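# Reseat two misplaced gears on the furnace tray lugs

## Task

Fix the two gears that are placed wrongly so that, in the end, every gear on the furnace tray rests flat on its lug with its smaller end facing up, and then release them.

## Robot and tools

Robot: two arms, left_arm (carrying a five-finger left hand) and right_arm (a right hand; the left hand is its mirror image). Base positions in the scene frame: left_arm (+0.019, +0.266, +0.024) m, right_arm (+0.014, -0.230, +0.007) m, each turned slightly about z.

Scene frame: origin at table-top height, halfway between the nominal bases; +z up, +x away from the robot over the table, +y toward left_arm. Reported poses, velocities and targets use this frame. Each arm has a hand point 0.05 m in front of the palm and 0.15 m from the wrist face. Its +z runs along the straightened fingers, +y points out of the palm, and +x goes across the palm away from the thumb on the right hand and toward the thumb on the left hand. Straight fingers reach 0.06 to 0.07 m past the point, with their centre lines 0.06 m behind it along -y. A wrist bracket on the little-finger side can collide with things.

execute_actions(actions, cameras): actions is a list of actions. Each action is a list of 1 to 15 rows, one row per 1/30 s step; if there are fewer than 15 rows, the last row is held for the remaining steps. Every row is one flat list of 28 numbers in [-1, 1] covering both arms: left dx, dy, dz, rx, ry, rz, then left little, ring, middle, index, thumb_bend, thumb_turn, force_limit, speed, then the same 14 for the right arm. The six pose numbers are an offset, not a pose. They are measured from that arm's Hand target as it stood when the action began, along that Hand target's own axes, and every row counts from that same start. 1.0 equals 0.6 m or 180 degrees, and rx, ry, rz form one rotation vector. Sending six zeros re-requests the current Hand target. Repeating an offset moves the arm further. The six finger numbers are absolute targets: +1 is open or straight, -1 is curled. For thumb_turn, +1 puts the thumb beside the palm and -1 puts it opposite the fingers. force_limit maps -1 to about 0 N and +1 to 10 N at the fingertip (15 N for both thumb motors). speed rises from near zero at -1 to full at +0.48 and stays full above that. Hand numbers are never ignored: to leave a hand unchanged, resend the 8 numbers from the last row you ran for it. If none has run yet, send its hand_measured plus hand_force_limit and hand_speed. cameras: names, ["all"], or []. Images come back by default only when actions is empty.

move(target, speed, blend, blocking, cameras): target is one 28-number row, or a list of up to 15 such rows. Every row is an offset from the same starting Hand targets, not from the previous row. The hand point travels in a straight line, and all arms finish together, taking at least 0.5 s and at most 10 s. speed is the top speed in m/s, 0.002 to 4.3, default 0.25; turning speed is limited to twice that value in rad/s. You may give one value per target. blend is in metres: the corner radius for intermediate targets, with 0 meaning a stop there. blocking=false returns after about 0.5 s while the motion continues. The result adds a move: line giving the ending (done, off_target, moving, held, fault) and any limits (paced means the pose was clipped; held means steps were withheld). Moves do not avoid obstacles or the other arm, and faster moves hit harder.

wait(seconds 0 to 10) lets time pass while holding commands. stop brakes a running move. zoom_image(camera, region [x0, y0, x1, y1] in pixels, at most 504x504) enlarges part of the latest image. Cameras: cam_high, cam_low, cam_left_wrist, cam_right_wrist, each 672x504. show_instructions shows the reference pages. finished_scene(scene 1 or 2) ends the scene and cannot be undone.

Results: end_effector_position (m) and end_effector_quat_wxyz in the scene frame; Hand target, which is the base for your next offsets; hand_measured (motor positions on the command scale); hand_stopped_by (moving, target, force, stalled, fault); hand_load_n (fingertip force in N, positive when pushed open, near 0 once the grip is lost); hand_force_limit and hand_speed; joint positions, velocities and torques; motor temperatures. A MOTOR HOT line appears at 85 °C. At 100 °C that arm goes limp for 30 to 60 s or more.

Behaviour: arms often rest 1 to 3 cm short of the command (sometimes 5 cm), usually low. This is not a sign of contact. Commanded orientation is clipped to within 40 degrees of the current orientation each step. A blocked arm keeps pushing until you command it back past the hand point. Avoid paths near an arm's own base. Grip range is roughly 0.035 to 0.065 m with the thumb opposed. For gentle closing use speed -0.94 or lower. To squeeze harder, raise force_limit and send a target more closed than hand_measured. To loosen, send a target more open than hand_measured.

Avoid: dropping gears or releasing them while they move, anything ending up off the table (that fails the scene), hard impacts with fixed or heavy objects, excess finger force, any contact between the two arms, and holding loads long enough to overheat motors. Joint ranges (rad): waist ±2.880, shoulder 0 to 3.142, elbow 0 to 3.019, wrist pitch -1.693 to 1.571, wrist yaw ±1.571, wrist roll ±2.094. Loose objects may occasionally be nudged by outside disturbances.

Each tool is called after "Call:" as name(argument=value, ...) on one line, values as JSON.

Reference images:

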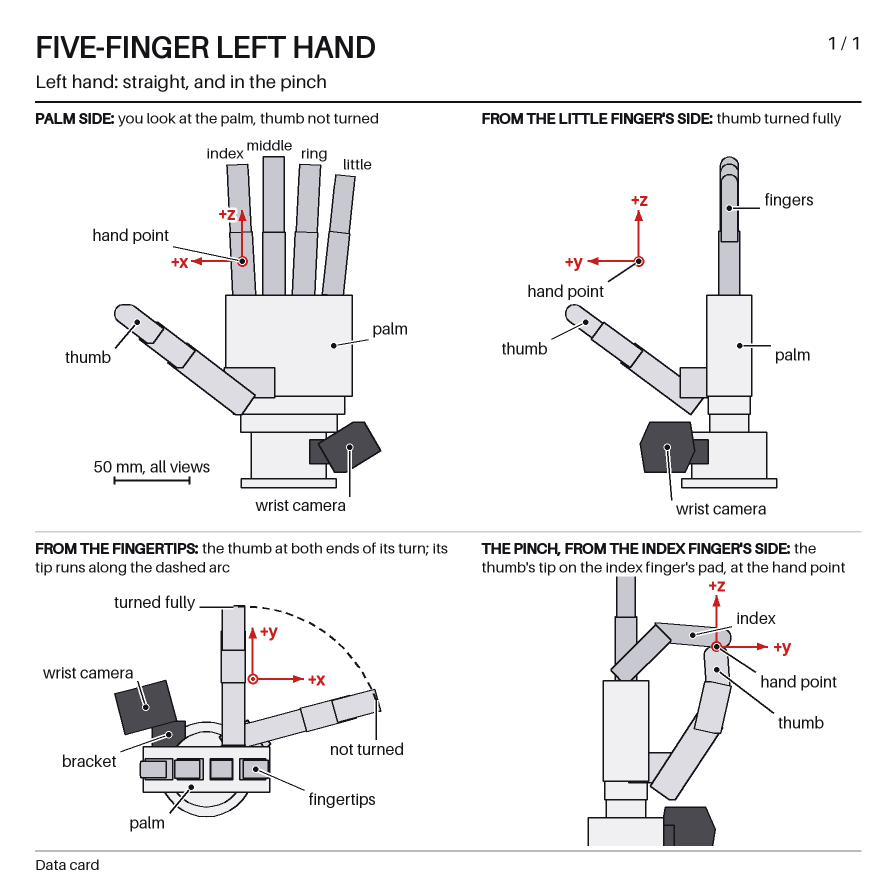

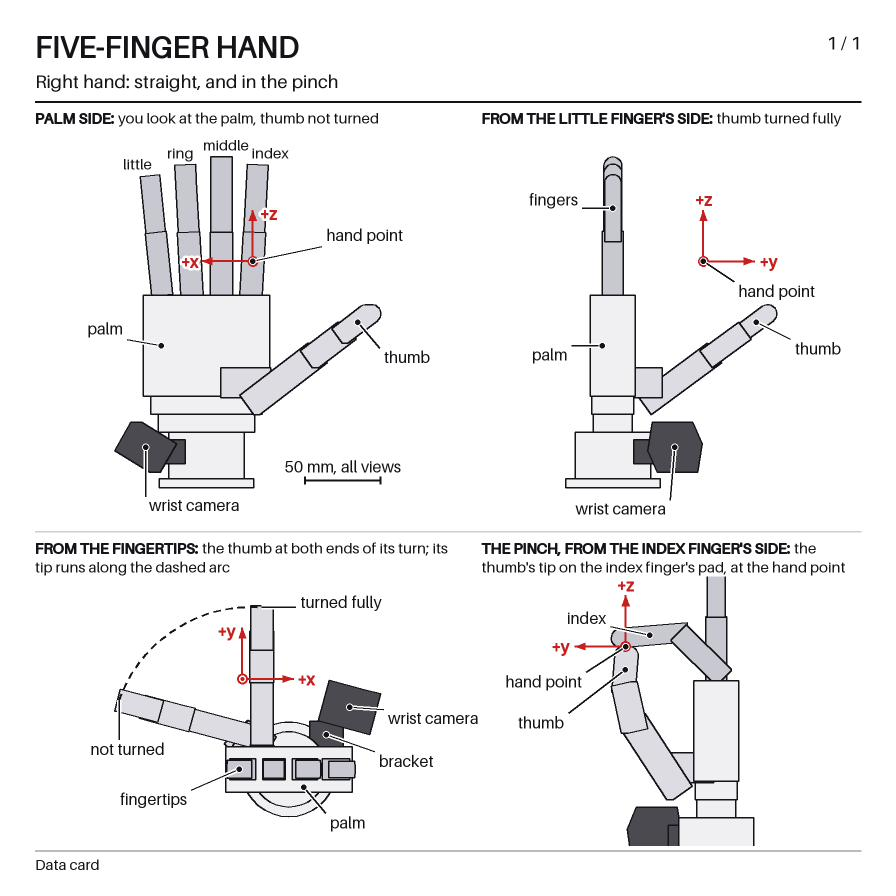

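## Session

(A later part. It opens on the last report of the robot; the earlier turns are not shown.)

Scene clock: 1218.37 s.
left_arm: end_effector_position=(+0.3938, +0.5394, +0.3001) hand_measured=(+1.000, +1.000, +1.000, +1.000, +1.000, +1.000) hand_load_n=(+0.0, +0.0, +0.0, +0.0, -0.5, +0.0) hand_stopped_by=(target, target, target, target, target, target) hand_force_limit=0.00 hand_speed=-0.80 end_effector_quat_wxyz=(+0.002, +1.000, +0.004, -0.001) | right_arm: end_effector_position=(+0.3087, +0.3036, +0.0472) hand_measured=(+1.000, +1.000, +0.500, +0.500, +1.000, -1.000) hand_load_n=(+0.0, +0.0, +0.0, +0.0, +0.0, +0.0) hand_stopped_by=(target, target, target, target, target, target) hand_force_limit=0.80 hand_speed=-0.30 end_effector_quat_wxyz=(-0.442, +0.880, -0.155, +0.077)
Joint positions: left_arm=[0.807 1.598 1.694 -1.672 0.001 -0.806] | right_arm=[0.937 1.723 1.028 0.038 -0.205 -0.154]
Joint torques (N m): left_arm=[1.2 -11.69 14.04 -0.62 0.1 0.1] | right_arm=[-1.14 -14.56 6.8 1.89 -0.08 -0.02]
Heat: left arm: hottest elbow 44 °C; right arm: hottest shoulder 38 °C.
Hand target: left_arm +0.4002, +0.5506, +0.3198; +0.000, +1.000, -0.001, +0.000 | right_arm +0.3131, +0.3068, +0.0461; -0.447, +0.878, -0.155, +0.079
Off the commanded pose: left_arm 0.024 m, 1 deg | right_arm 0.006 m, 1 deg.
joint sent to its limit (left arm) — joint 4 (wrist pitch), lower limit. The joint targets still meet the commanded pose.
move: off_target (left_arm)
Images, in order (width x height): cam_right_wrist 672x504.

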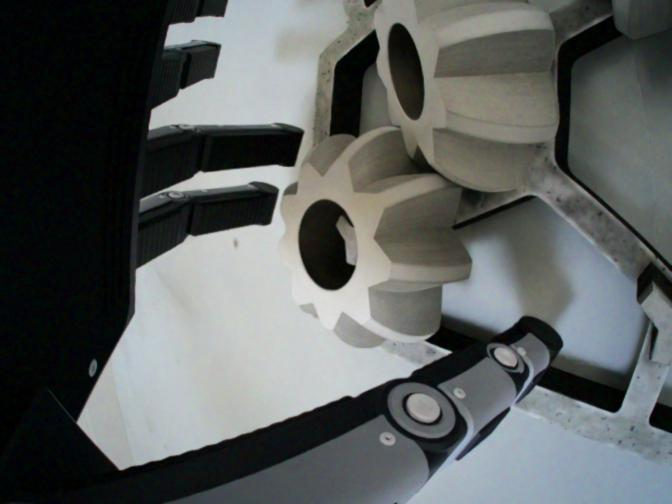

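Call:
move(target=[0,0,0,0,0,0,1,1,1,1,1,1,0,-0.8,0,0,0,0,0,0,1,1,-0.2,-0.2,0.2,-1,0.7,-0.9], speed=0.06, cameras=["cam_right_wrist"])

Scene clock: 1222.03 s.
left_arm: end_effector_position=(+0.3938, +0.5394, +0.3001) hand_measured=(+1.000, +1.000, +1.000, +1.000, +1.000, +1.000) hand_load_n=(+0.0, +0.0, +0.0, +0.0, +0.0, +0.0) hand_stopped_by=(target, target, target, target, target, target) hand_force_limit=0.00 hand_speed=-0.80 end_effector_quat_wxyz=(+0.002, +1.000, +0.004, -0.001) | right_arm: end_effector_position=(+0.3107, +0.3077, +0.0512) hand_measured=(+1.000, +1.000, +0.114, +0.028, +0.772, -1.000) hand_load_n=(+0.0, +0.0, +8.0, +9.0, +13.5, -0.5) hand_stopped_by=(target, target, force, force, force, target) hand_force_limit=0.70 hand_speed=-0.90 end_effector_quat_wxyz=(-0.451, +0.876, -0.152, +0.080)
Joint positions: left_arm=[0.807 1.598 1.694 -1.672 0.001 -0.806] | right_arm=[0.937 1.723 1.028 0.06 -0.208 -0.154]
Joint torques (N m): left_arm=[1.2 -11.81 14.01 -0.65 0.11 0.1] | right_arm=[-1.14 -14.62 6.83 1.09 0.04 -0.02]
Heat: left arm: hottest elbow 44 °C; right arm: hottest shoulder 37 °C.
Hand target: left_arm +0.4002, +0.5506, +0.3198; +0.000, +1.000, -0.001, +0.000 | right_arm +0.3130, +0.3068, +0.0461; -0.447, +0.878, -0.155, +0.079
Off the commanded pose: left_arm 0.024 m, 1 deg | right_arm 0.006 m, 1 deg.
joint sent to its limit (left arm) — joint 4 (wrist pitch), lower limit. The joint targets still meet the commanded pose.
move: off_target (left_arm)
Images, in order (width x height): cam_right_wrist 672x504.

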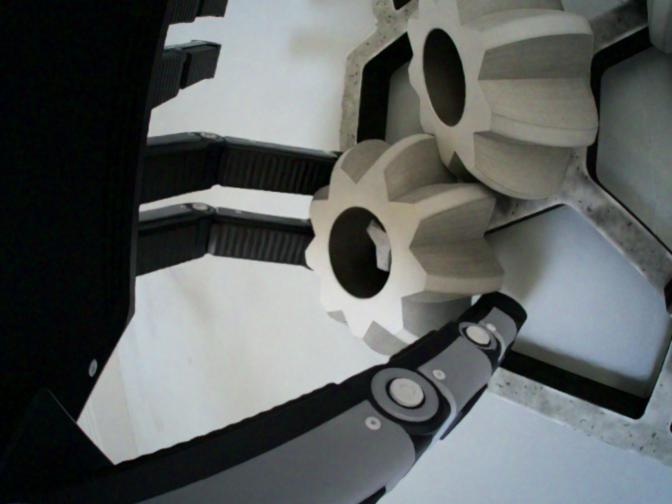

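Call:
move(target=[0,0,0,0,0,0,1,1,1,1,1,1,0,-0.8,-0.0003,-0.0335,-0.0250,0.0108,-0.043,-0.0353,1,1,-0.2,-0.2,0.2,-1,0.7,-0.9], speed=0.04, cameras=["cam_right_wrist"])

Scene clock: 1234.27 s.
left_arm: end_effector_position=(+0.3938, +0.5394, +0.3001) hand_measured=(+1.000, +1.000, +1.000, +1.000, +1.000, +1.000) hand_load_n=(+0.0, +0.0, +0.0, +0.0, +0.0, +0.0) hand_stopped_by=(target, target, target, target, target, target) hand_force_limit=0.00 hand_speed=-0.80 end_effector_quat_wxyz=(+0.002, +1.000, +0.004, -0.001) | right_arm: end_effector_position=(+0.3025, +0.3046, +0.0554) hand_measured=(+1.000, +1.000, +0.114, +0.028, +0.770, -1.000) hand_load_n=(+0.0, -0.5, +7.5, +0.0, +3.0, +0.5) hand_stopped_by=(target, target, force, force, force, target) hand_force_limit=0.70 hand_speed=-0.90 end_effector_quat_wxyz=(-0.461, +0.883, -0.074, +0.039)
Joint positions: left_arm=[0.807 1.598 1.694 -1.672 0.001 -0.806] | right_arm=[0.908 1.726 1.048 0.017 -0.375 -0.279]
Joint torques (N m): left_arm=[1.38 -11.58 13.96 -0.58 0.1 0.08] | right_arm=[-1.79 -16.97 8.36 0.32 -0.06 -0.08]
Heat: left arm: hottest elbow 44 °C; right arm: hottest shoulder 37 °C.
Hand target: left_arm +0.4002, +0.5506, +0.3198; +0.000, +1.000, -0.001, +0.000 | right_arm +0.3129, +0.3065, +0.0710; -0.466, +0.880, -0.075, +0.047
Off the commanded pose: left_arm 0.024 m, 1 deg | right_arm 0.019 m, 1 deg.
joint sent to its limit (left arm) — joint 4 (wrist pitch), lower limit. The joint targets still meet the commanded pose.
move: off_target (left_arm, right_arm)
Images, in order (width x height): cam_right_wrist 672x504.

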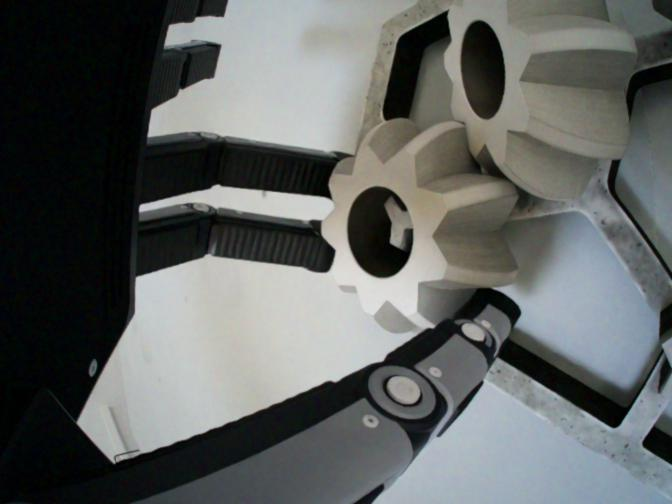

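Call:
move(target=[[0,0,0,0,0,0,1,1,1,1,1,1,0,-0.8,0,0,0,0,0,0,1,1,0.5,0.5,1.0,-1,0.8,-0.3],[0,0,0,0,0,0,1,1,1,1,1,1,0,-0.8,0.0,-0.055,-0.040,0,0,0,1,1,0.5,0.5,1.0,-1,0.8,-0.3]], speed=0.08, cameras=["cam_right_wrist"])

Call:
zoom_image(camera="cam_right_wrist", region=[300, 0, 672, 380])

Scene clock: 1243.27 s.
left_arm: end_effector_position=(+0.3938, +0.5394, +0.3001) hand_measured=(+1.000, +1.000, +1.000, +1.000, +1.000, +1.000) hand_load_n=(+0.0, +0.0, +0.0, +0.0, +0.0, +0.0) hand_stopped_by=(target, target, target, target, target, target) hand_force_limit=0.00 hand_speed=-0.80 end_effector_quat_wxyz=(+0.002, +1.000, +0.004, -0.001) | right_arm: end_effector_position=(+0.2975, +0.2924, +0.0831) hand_measured=(+1.000, +1.000, +0.500, +0.500, +1.000, -1.000) hand_load_n=(+0.0, +0.0, +0.0, +0.0, +0.0, +0.0) hand_stopped_by=(target, target, target, target, target, target) hand_force_limit=0.80 hand_speed=-0.30 end_effector_quat_wxyz=(-0.446, +0.891, -0.081, +0.032)
Joint positions: left_arm=[0.807 1.598 1.694 -1.672 0.001 -0.806] | right_arm=[0.903 1.66 1.067 -0.107 -0.375 -0.28]
Joint torques (N m): left_arm=[1.14 -11.58 14.02 -0.62 0.1 0.09] | right_arm=[-1.38 -16.44 10.28 0.85 -0.11 -0.08]
Heat: left arm: hottest elbow 44 °C; right arm: hottest shoulder 38 °C.
Hand target: left_arm +0.4002, +0.5506, +0.3198; +0.000, +1.000, -0.001, +0.000 | right_arm +0.3121, +0.3053, +0.1119; -0.466, +0.880, -0.075, +0.047
Off the commanded pose: left_arm 0.024 m, 1 deg | right_arm 0.035 m, 3 deg.
joint sent to its limit (left arm) — joint 4 (wrist pitch), lower limit. The joint targets still meet the commanded pose.
move: off_target (left_arm, right_arm)
Images, in order (width x height): cam_right_wrist 672x504.

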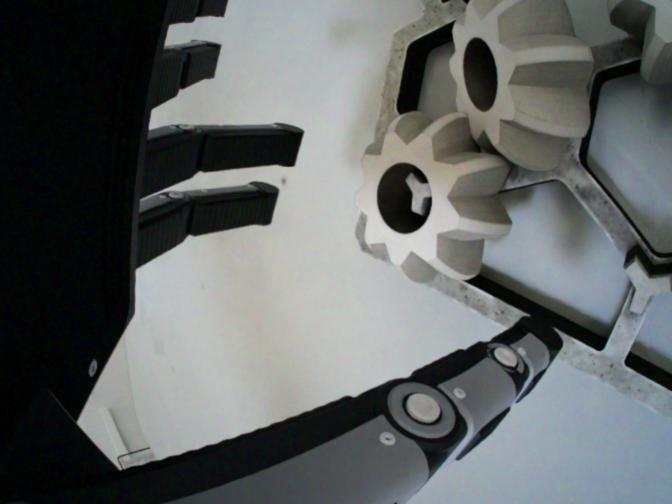

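Scaled by 1.326 from the camera's 672x504 image, which has a finer 960x720 frame.

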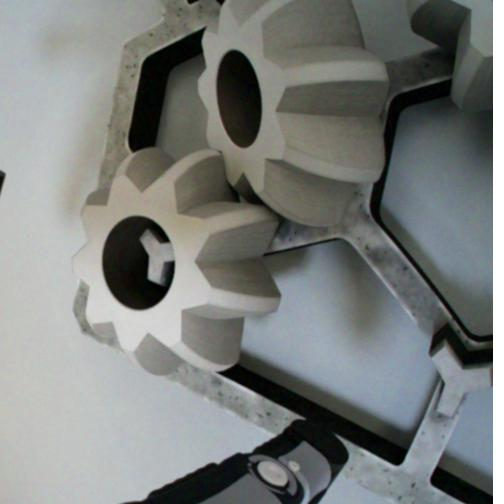

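Call:
zoom_image(camera="cam_right_wrist", region=[420, 80, 580, 220])

Scaled by 3.150 from the camera's 672x504 image, which has a finer 960x720 frame.

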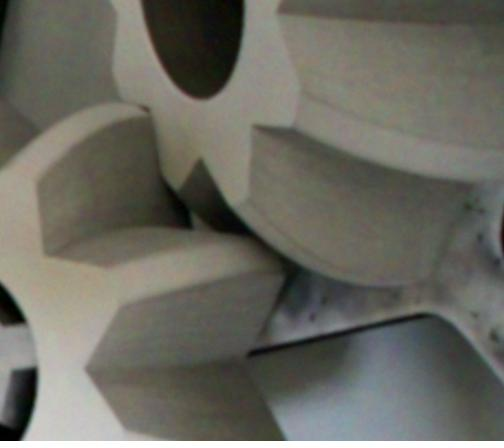

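Call:
move(target=[0,0,0,0,0,0,1,1,1,1,1,1,0,-0.8,-0.123,-0.135,-0.16,0,0,0,1,1,0.5,0.5,1.0,-1,0.8,-0.3], speed=0.25, cameras=["all"])

Call:
zoom_image(camera="cam_left_wrist", region=[30, 75, 160, 205])

Scene clock: 1258.17 s.
left_arm: end_effector_position=(+0.3938, +0.5394, +0.3001) hand_measured=(+1.000, +1.000, +1.000, +1.000, +1.000, +1.000) hand_load_n=(+0.0, +0.0, +0.0, +0.0, -0.5, +0.0) hand_stopped_by=(target, target, target, target, target, target) hand_force_limit=0.00 hand_speed=-0.80 end_effector_quat_wxyz=(+0.002, +1.000, +0.004, -0.001) | right_arm: end_effector_position=(+0.2269, +0.2721, +0.2034) hand_measured=(+1.000, +1.000, +0.500, +0.500, +1.000, -1.000) hand_load_n=(+0.0, +0.0, +0.0, +0.0, +0.0, +0.0) hand_stopped_by=(target, target, target, target, target, target) hand_force_limit=0.80 hand_speed=-0.30 end_effector_quat_wxyz=(-0.447, +0.890, -0.076, +0.039)
Joint positions: left_arm=[0.807 1.598 1.694 -1.672 0.001 -0.806] | right_arm=[1.009 1.375 1.088 -0.384 -0.285 -0.221]
Joint torques (N m): left_arm=[1.2 -11.46 14 -0.57 0.11 0.08] | right_arm=[-0.56 -12.57 11.62 0.92 0.08 0.07]
Heat: left arm: hottest elbow 44 °C; right arm: hottest shoulder 38 °C.
Hand target: left_arm +0.4002, +0.5506, +0.3198; +0.000, +1.000, -0.001, +0.000 | right_arm +0.2320, +0.2851, +0.2320; -0.466, +0.880, -0.075, +0.047
Off the commanded pose: left_arm 0.024 m, 1 deg | right_arm 0.032 m, 3 deg.
joint sent to its limit (left arm) — joint 4 (wrist pitch), lower limit. The joint targets still meet the commanded pose.
move: off_target (left_arm, right_arm)

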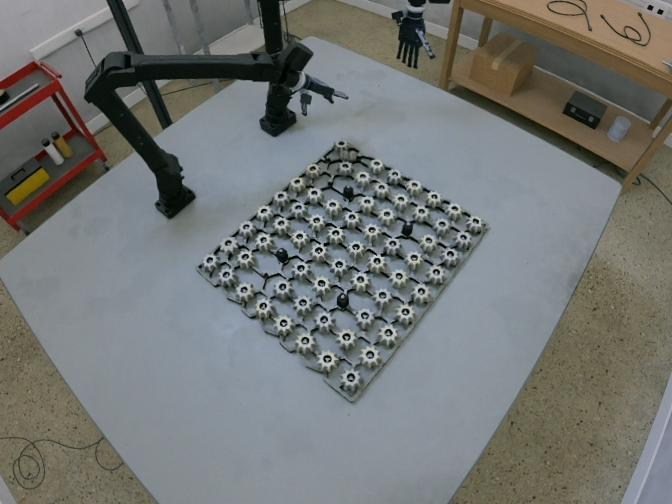

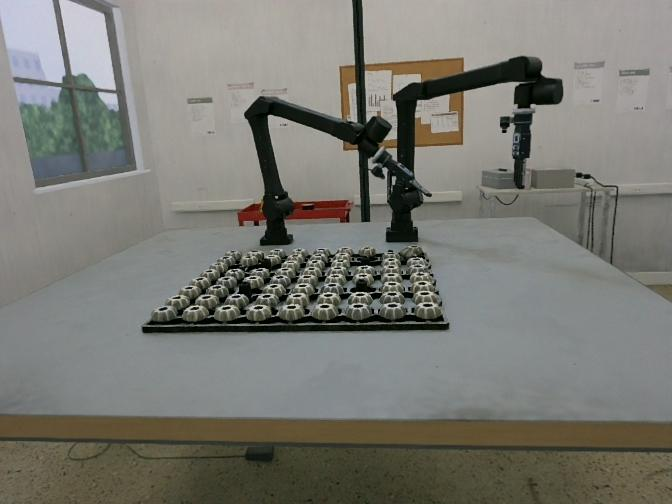

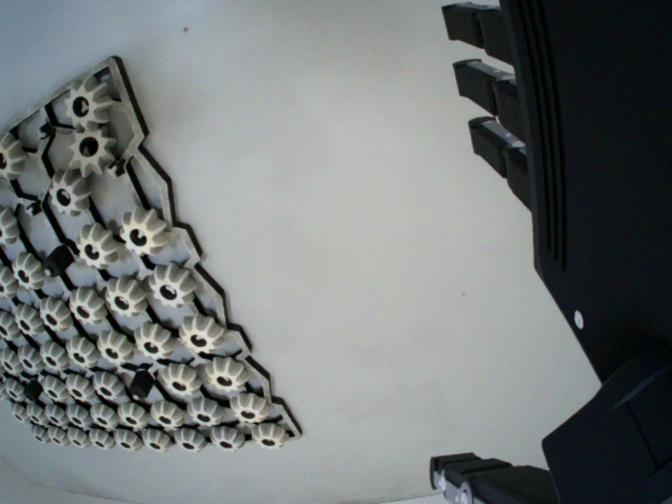

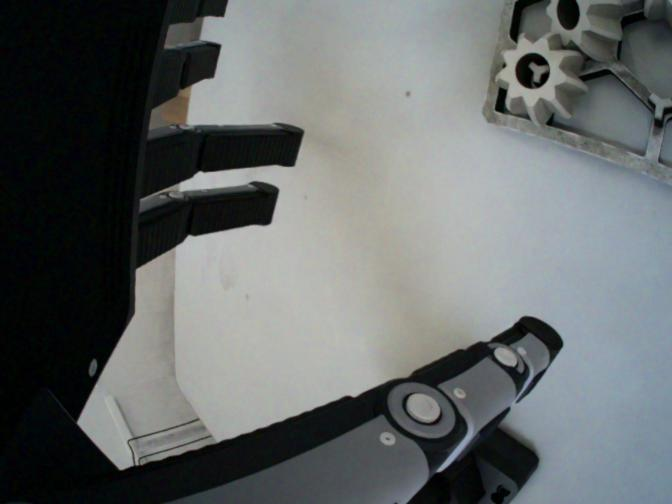

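Scaled by 3.877 from the camera's 672x504 image, which has a finer 960x720 frame.

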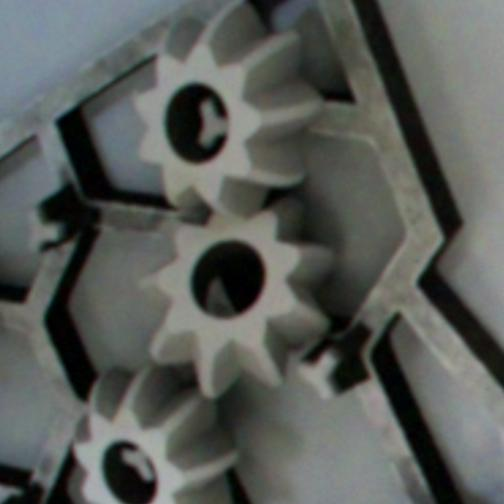

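Call:
move(target=[0,0,0,0,0,0,1,1,1,1,1,1,0,-0.8,0.2025,0.1268,0.1648,-0.138,0.035,0.043,1,1,0.5,0.5,1.0,-1,0.8,-0.3], speed=0.2, cameras=["cam_right_wrist"])

Call:
zoom_image(camera="cam_right_wrist", region=[280, 0, 672, 390])

Scene clock: 1272.00 s.
left_arm: end_effector_position=(+0.3938, +0.5394, +0.3001) hand_measured=(+1.000, +1.000, +1.000, +1.000, +1.000, +1.000) hand_load_n=(+0.0, +0.0, -0.5, +0.0, +0.0, +0.0) hand_stopped_by=(target, target, target, target, target, target) hand_force_limit=0.00 hand_speed=-0.80 end_effector_quat_wxyz=(+0.002, +1.000, +0.004, -0.001) | right_arm: end_effector_position=(+0.3472, +0.2905, +0.0995) hand_measured=(+1.000, +1.000, +0.500, +0.500, +1.000, -1.000) hand_load_n=(+0.0, +0.0, +0.0, +0.0, +0.0, +0.0) hand_stopped_by=(target, target, target, target, target, target) hand_force_limit=0.80 hand_speed=-0.30 end_effector_quat_wxyz=(-0.250, +0.952, -0.171, +0.036)
Joint positions: left_arm=[0.807 1.598 1.694 -1.672 0.001 -0.806] | right_arm=[0.898 1.84 1.518 -0.759 -0.154 -0.247]
Joint torques (N m): left_arm=[1.26 -11.52 13.98 -0.66 0.1 0.1] | right_arm=[-1.14 -17.9 11.04 0.4 0.11 -0.11]
Heat: left arm: hottest elbow 44 °C; right arm: hottest shoulder 38 °C.
Hand target: left_arm +0.4002, +0.5506, +0.3198; +0.000, +1.000, -0.001, +0.000 | right_arm +0.3600, +0.3021, +0.1151; -0.263, +0.949, -0.167, +0.046
Off the commanded pose: left_arm 0.024 m, 1 deg | right_arm 0.023 m, 2 deg.
joint sent to its limit (left arm) — joint 4 (wrist pitch), lower limit. The joint targets still meet the commanded pose.
move: off_target (left_arm, right_arm)
Images, in order (width x height): cam_right_wrist 672x504.

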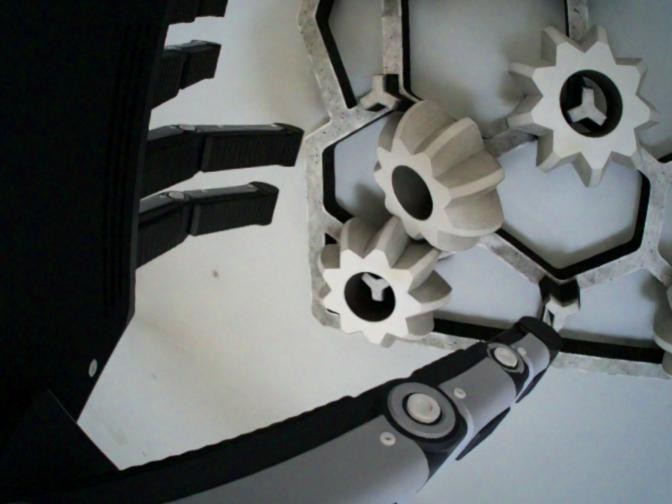

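Scaled by 1.286 from the camera's 672x504 image, which has a finer 960x720 frame.

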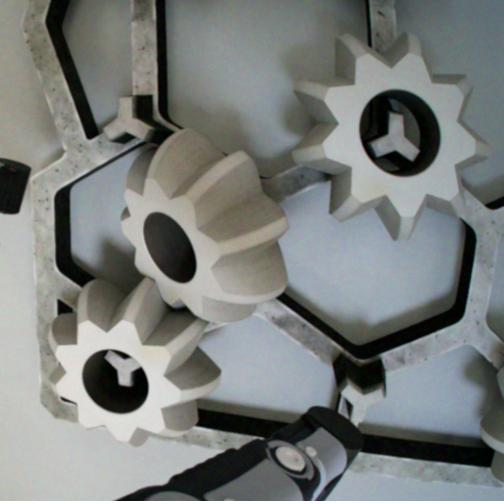

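Call:
zoom_image(camera="cam_right_wrist", region=[365, 90, 515, 250])

Scaled by 3.150 from the camera's 672x504 image, which has a finer 960x720 frame.

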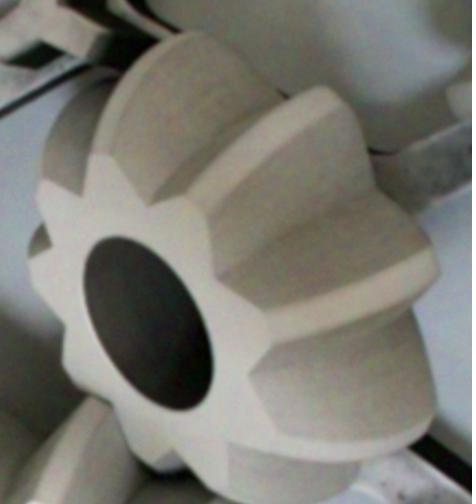

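Call:
move(target=[0,0,0,0,0,0,1,1,1,1,1,1,0,-0.8,0.0132,0.051,0.0185,0.1107,-0.0365,-0.0421,1,1,0.4,0.4,1.0,-1,0.5,-0.3], speed=0.1, cameras=["cam_right_wrist"])

Scene clock: 1300.80 s.
left_arm: end_effector_position=(+0.3938, +0.5394, +0.3001) hand_measured=(+1.000, +1.000, +1.000, +1.000, +1.000, +1.000) hand_load_n=(+0.0, +0.0, +0.0, +0.0, +0.0, +0.0) hand_stopped_by=(target, target, target, target, target, target) hand_force_limit=0.00 hand_speed=-0.80 end_effector_quat_wxyz=(+0.002, +1.000, +0.004, -0.001) | right_arm: end_effector_position=(+0.3544, +0.2787, +0.0740) hand_measured=(+1.000, +1.000, +0.400, +0.400, +1.000, -1.000) hand_load_n=(+0.0, +0.0, +0.0, +0.0, +0.0, +0.0) hand_stopped_by=(target, target, target, target, target, target) hand_force_limit=0.50 hand_speed=-0.30 end_effector_quat_wxyz=(-0.414, +0.906, -0.086, +0.025)
Joint positions: left_arm=[0.807 1.598 1.694 -1.672 0.001 -0.806] | right_arm=[0.809 1.749 1.202 -0.257 -0.423 -0.369]
Joint torques (N m): left_arm=[0.91 -11.69 14.02 -0.51 0.1 0.11] | right_arm=[-1.32 -18.67 6.78 1.66 -0.28 -0.12]
Heat: left arm: hottest elbow 44 °C; right arm: hottest shoulder 37 °C.
Hand target: left_arm +0.4002, +0.5506, +0.3198; +0.000, +1.000, -0.001, +0.000 | right_arm +0.3603, +0.2802, +0.0898; -0.429, +0.899, -0.078, +0.037
Off the commanded pose: left_arm 0.024 m, 1 deg | right_arm 0.017 m, 3 deg.
joint sent to its limit (left arm) — joint 4 (wrist pitch), lower limit. The joint targets still meet the commanded pose.
move: off_target (left_arm, right_arm)
Images, in order (width x height): cam_right_wrist 672x504.

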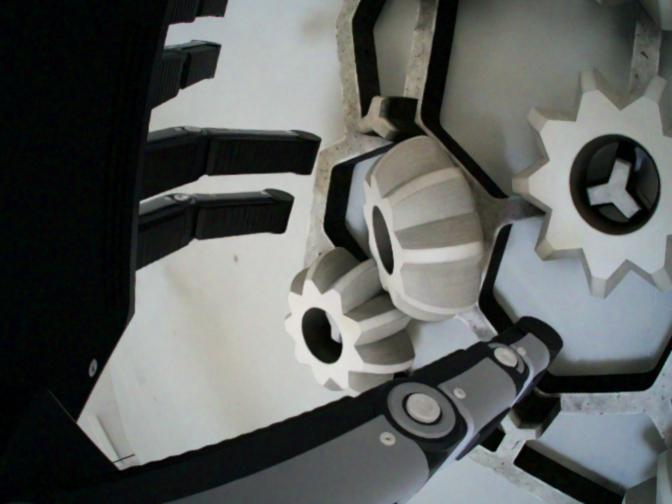

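Call:
move(target=[0,0,0,0,0,0,1,1,1,1,1,1,0,-0.8,-0.0039,0.0381,0.0186,0,0,0,1,1,0.4,0.4,1.0,-1,0.5,-0.3], speed=0.06, cameras=["cam_right_wrist"])

Scene clock: 1312.83 s.
left_arm: end_effector_position=(+0.3938, +0.5394, +0.3001) hand_measured=(+1.000, +1.000, +1.000, +1.000, +1.000, +1.000) hand_load_n=(+0.0, +0.0, +0.0, +0.0, +0.0, +0.0) hand_stopped_by=(target, target, target, target, target, target) hand_force_limit=0.00 hand_speed=-0.80 end_effector_quat_wxyz=(+0.002, +1.000, +0.004, -0.001) | right_arm: end_effector_position=(+0.3515, +0.2747, +0.0617) hand_measured=(+1.000, +1.000, +0.400, +0.400, +1.000, -1.000) hand_load_n=(+0.0, +0.0, +0.0, +0.0, +0.0, +0.0) hand_stopped_by=(target, target, target, target, target, target) hand_force_limit=0.50 hand_speed=-0.30 end_effector_quat_wxyz=(-0.421, +0.903, -0.082, +0.031)
Joint positions: left_arm=[0.807 1.598 1.694 -1.672 0.001 -0.806] | right_arm=[0.808 1.749 1.156 -0.19 -0.424 -0.371]
Joint torques (N m): left_arm=[1.2 -11.81 14 -0.59 0.1 0.1] | right_arm=[-1.49 -16.62 6.63 1.68 -0.28 -0.11]
Heat: left arm: hottest elbow 44 °C; right arm: hottest shoulder 38 °C.
Hand target: left_arm +0.4002, +0.5506, +0.3198; +0.000, +1.000, -0.001, +0.000 | right_arm +0.3572, +0.2749, +0.0649; -0.429, +0.899, -0.078, +0.038
Off the commanded pose: left_arm 0.024 m, 1 deg | right_arm 0.006 m, 1 deg.
joint sent to its limit (left arm) — joint 4 (wrist pitch), lower limit. The joint targets still meet the commanded pose.
move: off_target (left_arm)
Images, in order (width x height): cam_right_wrist 672x504.

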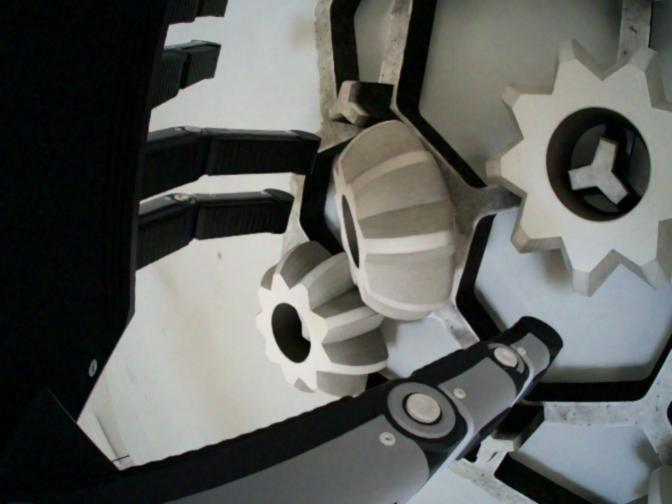

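Call:
move(target=[0,0,0,0,0,0,1,1,1,1,1,1,0,-0.8,0.0055,0.0158,0.0097,0,0,0,1,1,0.4,0.4,1.0,-1,0.5,-0.3], speed=0.06, cameras=["cam_right_wrist","cam_left_wrist"])

Scene clock: 1316.97 s.
left_arm: end_effector_position=(+0.3938, +0.5394, +0.3001) hand_measured=(+1.000, +1.000, +1.000, +1.000, +1.000, +1.000) hand_load_n=(+0.0, +0.0, +0.0, +0.0, +0.0, +0.0) hand_stopped_by=(target, target, target, target, target, target) hand_force_limit=0.00 hand_speed=-0.80 end_effector_quat_wxyz=(+0.002, +1.000, +0.004, -0.001) | right_arm: end_effector_position=(+0.3554, +0.2737, +0.0610) hand_measured=(+1.000, +1.000, +0.400, +0.400, +1.000, -1.000) hand_load_n=(+0.0, +0.0, +0.0, +0.0, +0.0, +0.0) hand_stopped_by=(target, target, target, target, target, target) hand_force_limit=0.50 hand_speed=-0.30 end_effector_quat_wxyz=(-0.428, +0.900, -0.080, +0.035)
Joint positions: left_arm=[0.807 1.598 1.694 -1.672 0.001 -0.806] | right_arm=[0.801 1.749 1.146 -0.165 -0.429 -0.376]
Joint torques (N m): left_arm=[1.44 -11.63 14.04 -0.62 0.1 0.1] | right_arm=[-1.2 -15.03 6.6 1.7 -0.28 -0.11]
Heat: left arm: hottest elbow 44 °C; right arm: hottest shoulder 38 °C.
Hand target: left_arm +0.4002, +0.5506, +0.3198; +0.000, +1.000, -0.001, +0.000 | right_arm +0.3602, +0.2728, +0.0539; -0.429, +0.899, -0.078, +0.038
Off the commanded pose: left_arm 0.024 m, 1 deg | right_arm 0.009 m, 0 deg.
joint sent to its limit (left arm) — joint 4 (wrist pitch), lower limit. The joint targets still meet the commanded pose.
move: off_target (left_arm)
Images, in order (width x height): cam_left_wrist 672x504, cam_right_wrist 672x504.

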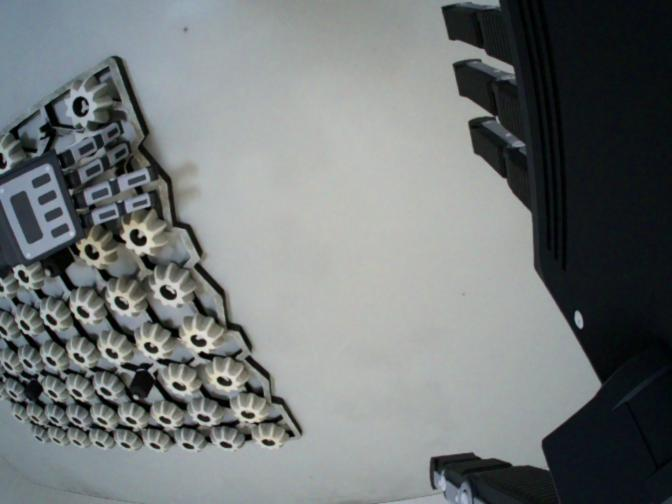

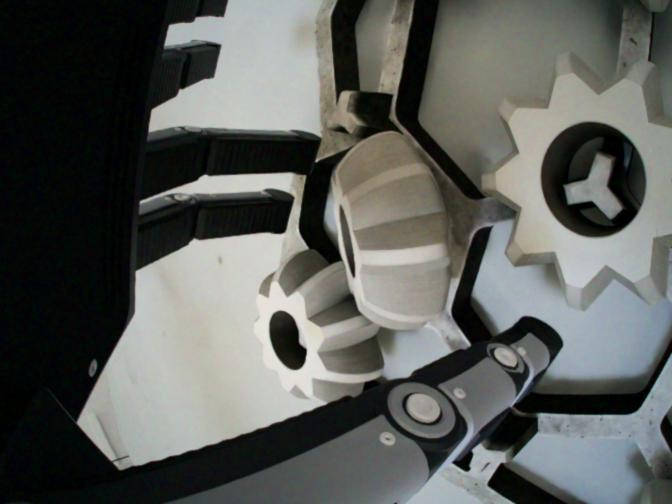

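Call:
move(target=[0,0,0,0,0,0,1,1,1,1,1,1,0,-0.8,0.0,0.0065,0.0052,0,0,0,1,1,0.4,0.4,1.0,-1,0.5,-0.3], speed=0.06, cameras=["cam_right_wrist"])

Scene clock: 1318.60 s.
left_arm: end_effector_position=(+0.3938, +0.5394, +0.3001) hand_measured=(+1.000, +1.000, +1.000, +1.000, +1.000, +1.000) hand_load_n=(+0.0, +0.0, +0.0, +0.0, +0.0, +0.0) hand_stopped_by=(target, target, target, target, target, target) hand_force_limit=0.00 hand_speed=-0.80 end_effector_quat_wxyz=(+0.002, +1.000, +0.004, -0.001) | right_arm: end_effector_position=(+0.3551, +0.2734, +0.0549) hand_measured=(+1.000, +1.000, +0.400, +0.400, +1.000, -1.000) hand_load_n=(+0.0, +0.0, +0.0, +0.0, +0.0, +0.0) hand_stopped_by=(target, target, target, target, target, target) hand_force_limit=0.50 hand_speed=-0.30 end_effector_quat_wxyz=(-0.427, +0.900, -0.081, +0.035)
Joint positions: left_arm=[0.807 1.598 1.694 -1.672 0.001 -0.806] | right_arm=[0.801 1.758 1.141 -0.153 -0.43 -0.376]
Joint torques (N m): left_arm=[1.08 -11.58 13.96 -0.58 0.1 0.09] | right_arm=[-1.44 -15.21 6.58 1.68 -0.28 -0.11]
Heat: left arm: hottest elbow 44 °C; right arm: hottest shoulder 38 °C.
Hand target: left_arm +0.4002, +0.5506, +0.3198; +0.000, +1.000, -0.001, +0.000 | right_arm +0.3602, +0.2729, +0.0490; -0.429, +0.899, -0.078, +0.037
Off the commanded pose: left_arm 0.024 m, 1 deg | right_arm 0.008 m, 0 deg.
joint sent to its limit (left arm) — joint 4 (wrist pitch), lower limit. The joint targets still meet the commanded pose.
move: off_target (left_arm)
Images, in order (width x height): cam_right_wrist 672x504.

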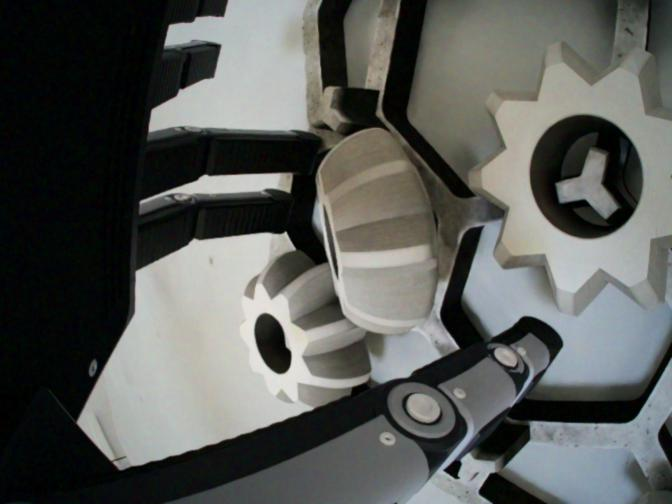

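Call:
execute_actions(actions=[[[0,0,0,0,0,0,1,1,1,1,1,1,0,-0.8,0,0,0,0,0,0,1,1,-0.2,-0.2,0.2,-1,0.5,-0.9]]])

Call:
wait(seconds=4, cameras=["cam_right_wrist"])

Scene clock: 1323.17 s.
left_arm: end_effector_position=(+0.3938, +0.5394, +0.3001) hand_measured=(+1.000, +1.000, +1.000, +1.000, +1.000, +1.000) hand_load_n=(-0.5, +0.0, +0.0, +0.0, +0.0, +0.0) hand_stopped_by=(target, target, target, target, target, target) hand_force_limit=0.00 hand_speed=-0.80 end_effector_quat_wxyz=(+0.002, +1.000, +0.004, -0.001) | right_arm: end_effector_position=(+0.3596, +0.2781, +0.0582) hand_measured=(+1.000, +1.000, +0.032, -0.200, +0.688, -1.000) hand_load_n=(+0.0, +0.0, +14.5, +0.0, +11.0, +0.5) hand_stopped_by=(target, target, force, target, force, target) hand_force_limit=0.50 hand_speed=-0.90 end_effector_quat_wxyz=(-0.438, +0.895, -0.071, +0.044)
Joint positions: left_arm=[0.807 1.598 1.694 -1.672 0.001 -0.806] | right_arm=[0.801 1.759 1.141 -0.123 -0.433 -0.387]
Joint torques (N m): left_arm=[1.14 -11.58 13.98 -0.58 0.1 0.08] | right_arm=[-1.44 -15.38 6.61 0.66 -0.15 0]
Heat: left arm: hottest elbow 44 °C; right arm: hottest shoulder 38 °C.
Hand target: left_arm +0.4002, +0.5506, +0.3198; +0.000, +1.000, -0.001, +0.000 | right_arm +0.3602, +0.2729, +0.0490; -0.429, +0.899, -0.078, +0.038
Off the commanded pose: left_arm 0.024 m, 1 deg | right_arm 0.011 m, 2 deg.
joint sent to its limit (left arm) — joint 4 (wrist pitch), lower limit. The joint targets still meet the commanded pose.

Scene clock: 1327.17 s.
left_arm: end_effector_position=(+0.3938, +0.5394, +0.3001) hand_measured=(+1.000, +1.000, +1.000, +1.000, +1.000, +1.000) hand_load_n=(+0.0, +0.0, +0.0, +0.0, +0.0, +0.0) hand_stopped_by=(target, target, target, target, target, target) hand_force_limit=0.00 hand_speed=-0.80 end_effector_quat_wxyz=(+0.002, +1.000, +0.004, -0.001) | right_arm: end_effector_position=(+0.3596, +0.2781, +0.0582) hand_measured=(+1.000, +1.000, +0.032, -0.200, +0.688, -1.000) hand_load_n=(+0.0, +0.0, +14.5, +0.0, +11.0, +0.5) hand_stopped_by=(target, target, force, target, force, target) hand_force_limit=0.50 hand_speed=-0.90 end_effector_quat_wxyz=(-0.438, +0.895, -0.071, +0.044)
Joint positions: left_arm=[0.807 1.598 1.694 -1.672 0.001 -0.806] | right_arm=[0.801 1.759 1.141 -0.123 -0.433 -0.387]
Joint torques (N m): left_arm=[1.26 -11.58 14 -0.61 0.11 0.09] | right_arm=[-1.44 -15.38 6.61 0.66 -0.15 0]
Heat: left arm: hottest elbow 45 °C; right arm: hottest shoulder 38 °C.
Hand target: left_arm +0.4002, +0.5506, +0.3198; +0.000, +1.000, -0.001, +0.000 | right_arm +0.3602, +0.2729, +0.0490; -0.429, +0.899, -0.078, +0.038
Off the commanded pose: left_arm 0.024 m, 1 deg | right_arm 0.011 m, 2 deg.
wait: 4.00 s; at rest by 0.17 s
Images, in order (width x height): cam_right_wrist 672x504.

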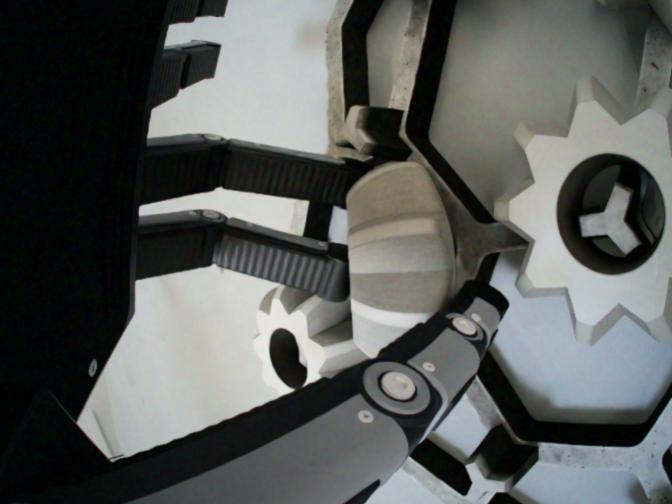

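Call:
zoom_image(camera="cam_right_wrist", region=[200, 120, 540, 420])

Scaled by 1.482 from the camera's 672x504 image, which has a finer 960x720 frame.

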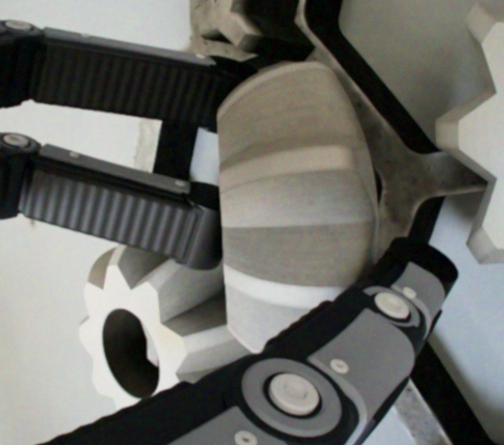

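Call:
execute_actions(actions=[[[0,0,0,0,0,0,1,1,1,1,1,1,0,-0.8,0,0,0,0,0,0,1,1,-0.2,-0.35,0.2,-1,0.6,-0.9]]], cameras=["cam_right_wrist"])

Scene clock: 1332.10 s.
left_arm: end_effector_position=(+0.3938, +0.5394, +0.3001) hand_measured=(+1.000, +1.000, +1.000, +1.000, +1.000, +1.000) hand_load_n=(+0.0, +0.0, +0.0, +0.0, +0.0, +0.0) hand_stopped_by=(target, target, target, target, target, target) hand_force_limit=0.00 hand_speed=-0.80 end_effector_quat_wxyz=(+0.002, +1.000, +0.004, -0.001) | right_arm: end_effector_position=(+0.3596, +0.2781, +0.0582) hand_measured=(+1.000, +1.000, +0.032, -0.346, +0.690, -1.000) hand_load_n=(+0.0, +0.0, +10.0, +7.5, +14.5, +0.5) hand_stopped_by=(target, target, force, force, force, target) hand_force_limit=0.60 hand_speed=-0.90 end_effector_quat_wxyz=(-0.438, +0.895, -0.071, +0.044)
Joint positions: left_arm=[0.807 1.598 1.694 -1.672 0.001 -0.806] | right_arm=[0.801 1.759 1.141 -0.123 -0.433 -0.387]
Joint torques (N m): left_arm=[1.03 -11.69 13.96 -0.55 0.11 0.1] | right_arm=[-1.44 -15.38 6.6 0.69 -0.15 0.01]
Heat: left arm: hottest elbow 45 °C; right arm: hottest shoulder 39 °C.
Hand target: left_arm +0.4002, +0.5506, +0.3198; +0.000, +1.000, -0.001, +0.000 | right_arm +0.3602, +0.2729, +0.0490; -0.429, +0.899, -0.078, +0.038
Off the commanded pose: left_arm 0.024 m, 1 deg | right_arm 0.011 m, 2 deg.
joint sent to its limit (left arm) — joint 4 (wrist pitch), lower limit. The joint targets still meet the commanded pose.
Images, in order (width x height): cam_right_wrist 672x504.

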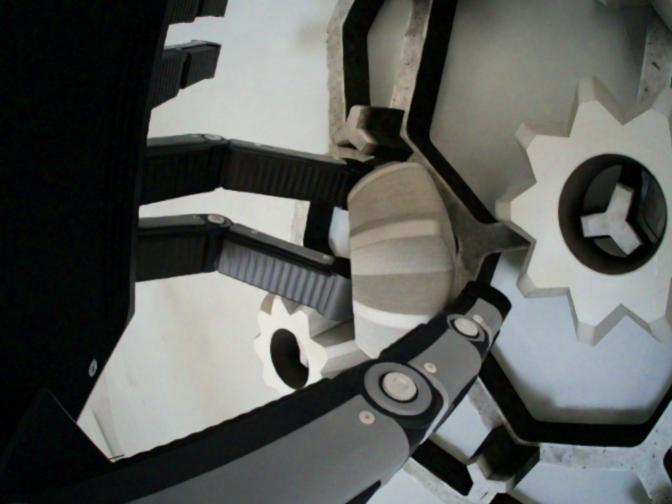

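Call:
move(target=[0,0,0,0,0,0,1,1,1,1,1,1,0,-0.8,0.0085,-0.0297,-0.0195,0.0047,0.0019,-0.0023,1,1,-0.2,-0.35,0.2,-1,0.6,-0.9], speed=0.06, cameras=["cam_right_wrist"])

Scene clock: 1335.07 s.
left_arm: end_effector_position=(+0.3938, +0.5394, +0.3001) hand_measured=(+1.000, +1.000, +1.000, +1.000, +1.000, +1.000) hand_load_n=(+0.0, +0.0, +0.0, +0.0, +0.0, +0.0) hand_stopped_by=(target, target, target, target, target, target) hand_force_limit=0.00 hand_speed=-0.80 end_effector_quat_wxyz=(+0.002, +1.000, +0.004, -0.001) | right_arm: end_effector_position=(+0.3590, +0.2775, +0.0580) hand_measured=(+1.000, +1.000, +0.032, -0.346, +0.690, -1.000) hand_load_n=(+0.0, +0.0, +10.5, +8.5, +14.0, +0.5) hand_stopped_by=(target, target, force, force, force, target) hand_force_limit=0.60 hand_speed=-0.90 end_effector_quat_wxyz=(-0.436, +0.896, -0.071, +0.042)
Joint positions: left_arm=[0.807 1.598 1.694 -1.672 0.001 -0.806] | right_arm=[0.801 1.759 1.143 -0.131 -0.433 -0.387]
Joint torques (N m): left_arm=[1.03 -11.63 13.98 -0.62 0.1 0.08] | right_arm=[-1.9 -17.67 8.08 -0.18 -0.3 -0.04]
Heat: left arm: hottest elbow 45 °C; right arm: hottest shoulder 39 °C.
Hand target: left_arm +0.4002, +0.5506, +0.3198; +0.000, +1.000, -0.001, +0.000 | right_arm +0.3656, +0.2741, +0.0703; -0.435, +0.896, -0.076, +0.042
Off the commanded pose: left_arm 0.024 m, 1 deg | right_arm 0.014 m, 1 deg.
joint sent to its limit (left arm) — joint 4 (wrist pitch), lower limit. The joint targets still meet the commanded pose.
move: off_target (left_arm, right_arm)
Images, in order (width x height): cam_right_wrist 672x504.

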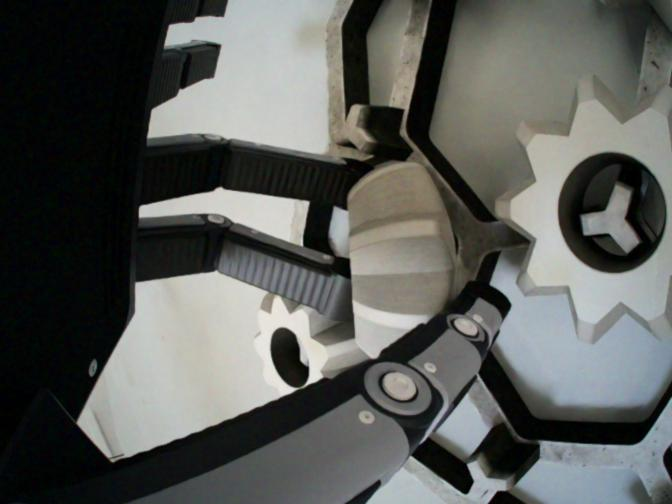

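Call:
move(target=[0,0,0,0,0,0,1,1,1,1,1,1,0,-0.8,0.0052,-0.0254,-0.0216,0.009,0.0036,-0.0044,1,1,-0.2,-0.35,0.2,-1,0.6,-0.9], speed=0.06, cameras=["cam_right_wrist"])

Scene clock: 1337.03 s.
left_arm: end_effector_position=(+0.3938, +0.5394, +0.3001) hand_measured=(+1.000, +1.000, +1.000, +1.000, +1.000, +1.000) hand_load_n=(+0.0, +0.0, -0.5, +0.0, +0.0, +0.0) hand_stopped_by=(target, target, target, target, target, target) hand_force_limit=0.00 hand_speed=-0.80 end_effector_quat_wxyz=(+0.002, +1.000, +0.004, -0.001) | right_arm: end_effector_position=(+0.3601, +0.2745, +0.0618) hand_measured=(+1.000, +1.000, +0.032, -0.346, +0.690, -1.000) hand_load_n=(+0.0, +0.0, +10.0, +8.5, +14.0, +1.5) hand_stopped_by=(target, target, force, force, force, target) hand_force_limit=0.60 hand_speed=-0.90 end_effector_quat_wxyz=(-0.435, +0.896, -0.073, +0.042)
Joint positions: left_arm=[0.807 1.598 1.694 -1.672 0.001 -0.806] | right_arm=[0.796 1.75 1.143 -0.142 -0.434 -0.389]
Joint torques (N m): left_arm=[1.14 -11.69 13.96 -0.55 0.11 0.09] | right_arm=[-1.96 -19.78 7.9 0.2 -0.39 -0.06]
Heat: left arm: hottest elbow 45 °C; right arm: hottest shoulder 39 °C.
Hand target: left_arm +0.4002, +0.5506, +0.3198; +0.000, +1.000, -0.001, +0.000 | right_arm +0.3683, +0.2729, +0.0903; -0.447, +0.890, -0.072, +0.052
Off the commanded pose: left_arm 0.024 m, 1 deg | right_arm 0.030 m, 2 deg.
joint sent to its limit (left arm) — joint 4 (wrist pitch), lower limit. The joint targets still meet the commanded pose.
move: off_target (left_arm, right_arm)
Images, in order (width x height): cam_right_wrist 672x504.

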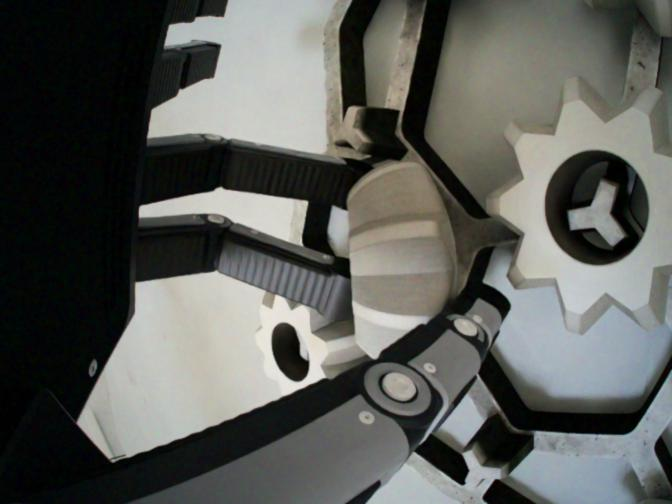

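Call:
move(target=[0,0,0,0,0,0,1,1,1,1,1,1,0,-0.8,0.0052,-0.0254,-0.0216,0.009,0.0036,-0.0044,1,1,-0.2,-0.35,0.2,-1,0.6,-0.9], speed=0.06, cameras=["cam_right_wrist"])

Scene clock: 1342.17 s.
left_arm: end_effector_position=(+0.3938, +0.5394, +0.3001) hand_measured=(+1.000, +1.000, +1.000, +1.000, +1.000, +1.000) hand_load_n=(+0.0, +0.0, +0.0, +0.0, +0.0, +0.0) hand_stopped_by=(target, target, target, target, target, target) hand_force_limit=0.00 hand_speed=-0.80 end_effector_quat_wxyz=(+0.002, +1.000, +0.004, -0.001) | right_arm: end_effector_position=(+0.3636, +0.2674, +0.0791) hand_measured=(+1.000, +1.000, +0.032, -0.346, +0.690, -1.000) hand_load_n=(+0.0, +0.0, +9.5, +7.5, +15.0, +0.0) hand_stopped_by=(target, target, force, force, force, target) hand_force_limit=0.60 hand_speed=-0.90 end_effector_quat_wxyz=(-0.438, +0.894, -0.075, +0.046)
Joint positions: left_arm=[0.807 1.598 1.694 -1.672 0.001 -0.806] | right_arm=[0.783 1.714 1.143 -0.171 -0.439 -0.392]
Joint torques (N m): left_arm=[1.14 -11.69 14.02 -0.64 0.11 0.09] | right_arm=[-1.32 -19.6 7.86 1.11 -0.41 -0.06]
Heat: left arm: hottest elbow 45 °C; right arm: hottest shoulder 39 °C.
Hand target: left_arm +0.4002, +0.5506, +0.3198; +0.000, +1.000, -0.001, +0.000 | right_arm +0.3705, +0.2712, +0.1103; -0.459, +0.884, -0.067, +0.060
Off the commanded pose: left_arm 0.024 m, 1 deg | right_arm 0.032 m, 3 deg.
joint sent to its limit (left arm) — joint 4 (wrist pitch), lower limit. The joint targets still meet the commanded pose.
move: off_target (left_arm, right_arm)
Images, in order (width x height): cam_right_wrist 672x504.

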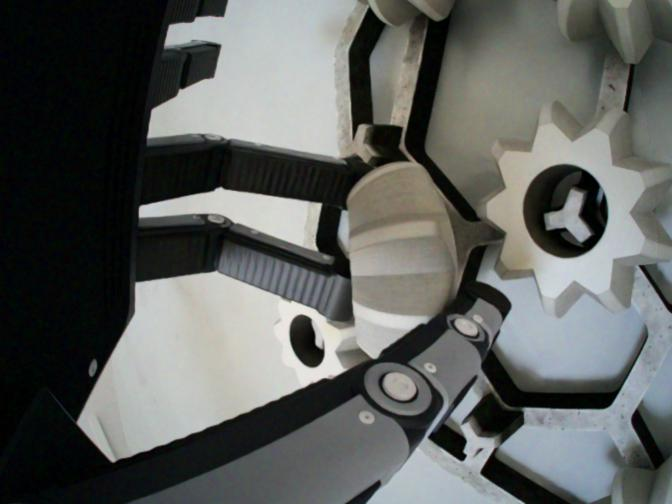

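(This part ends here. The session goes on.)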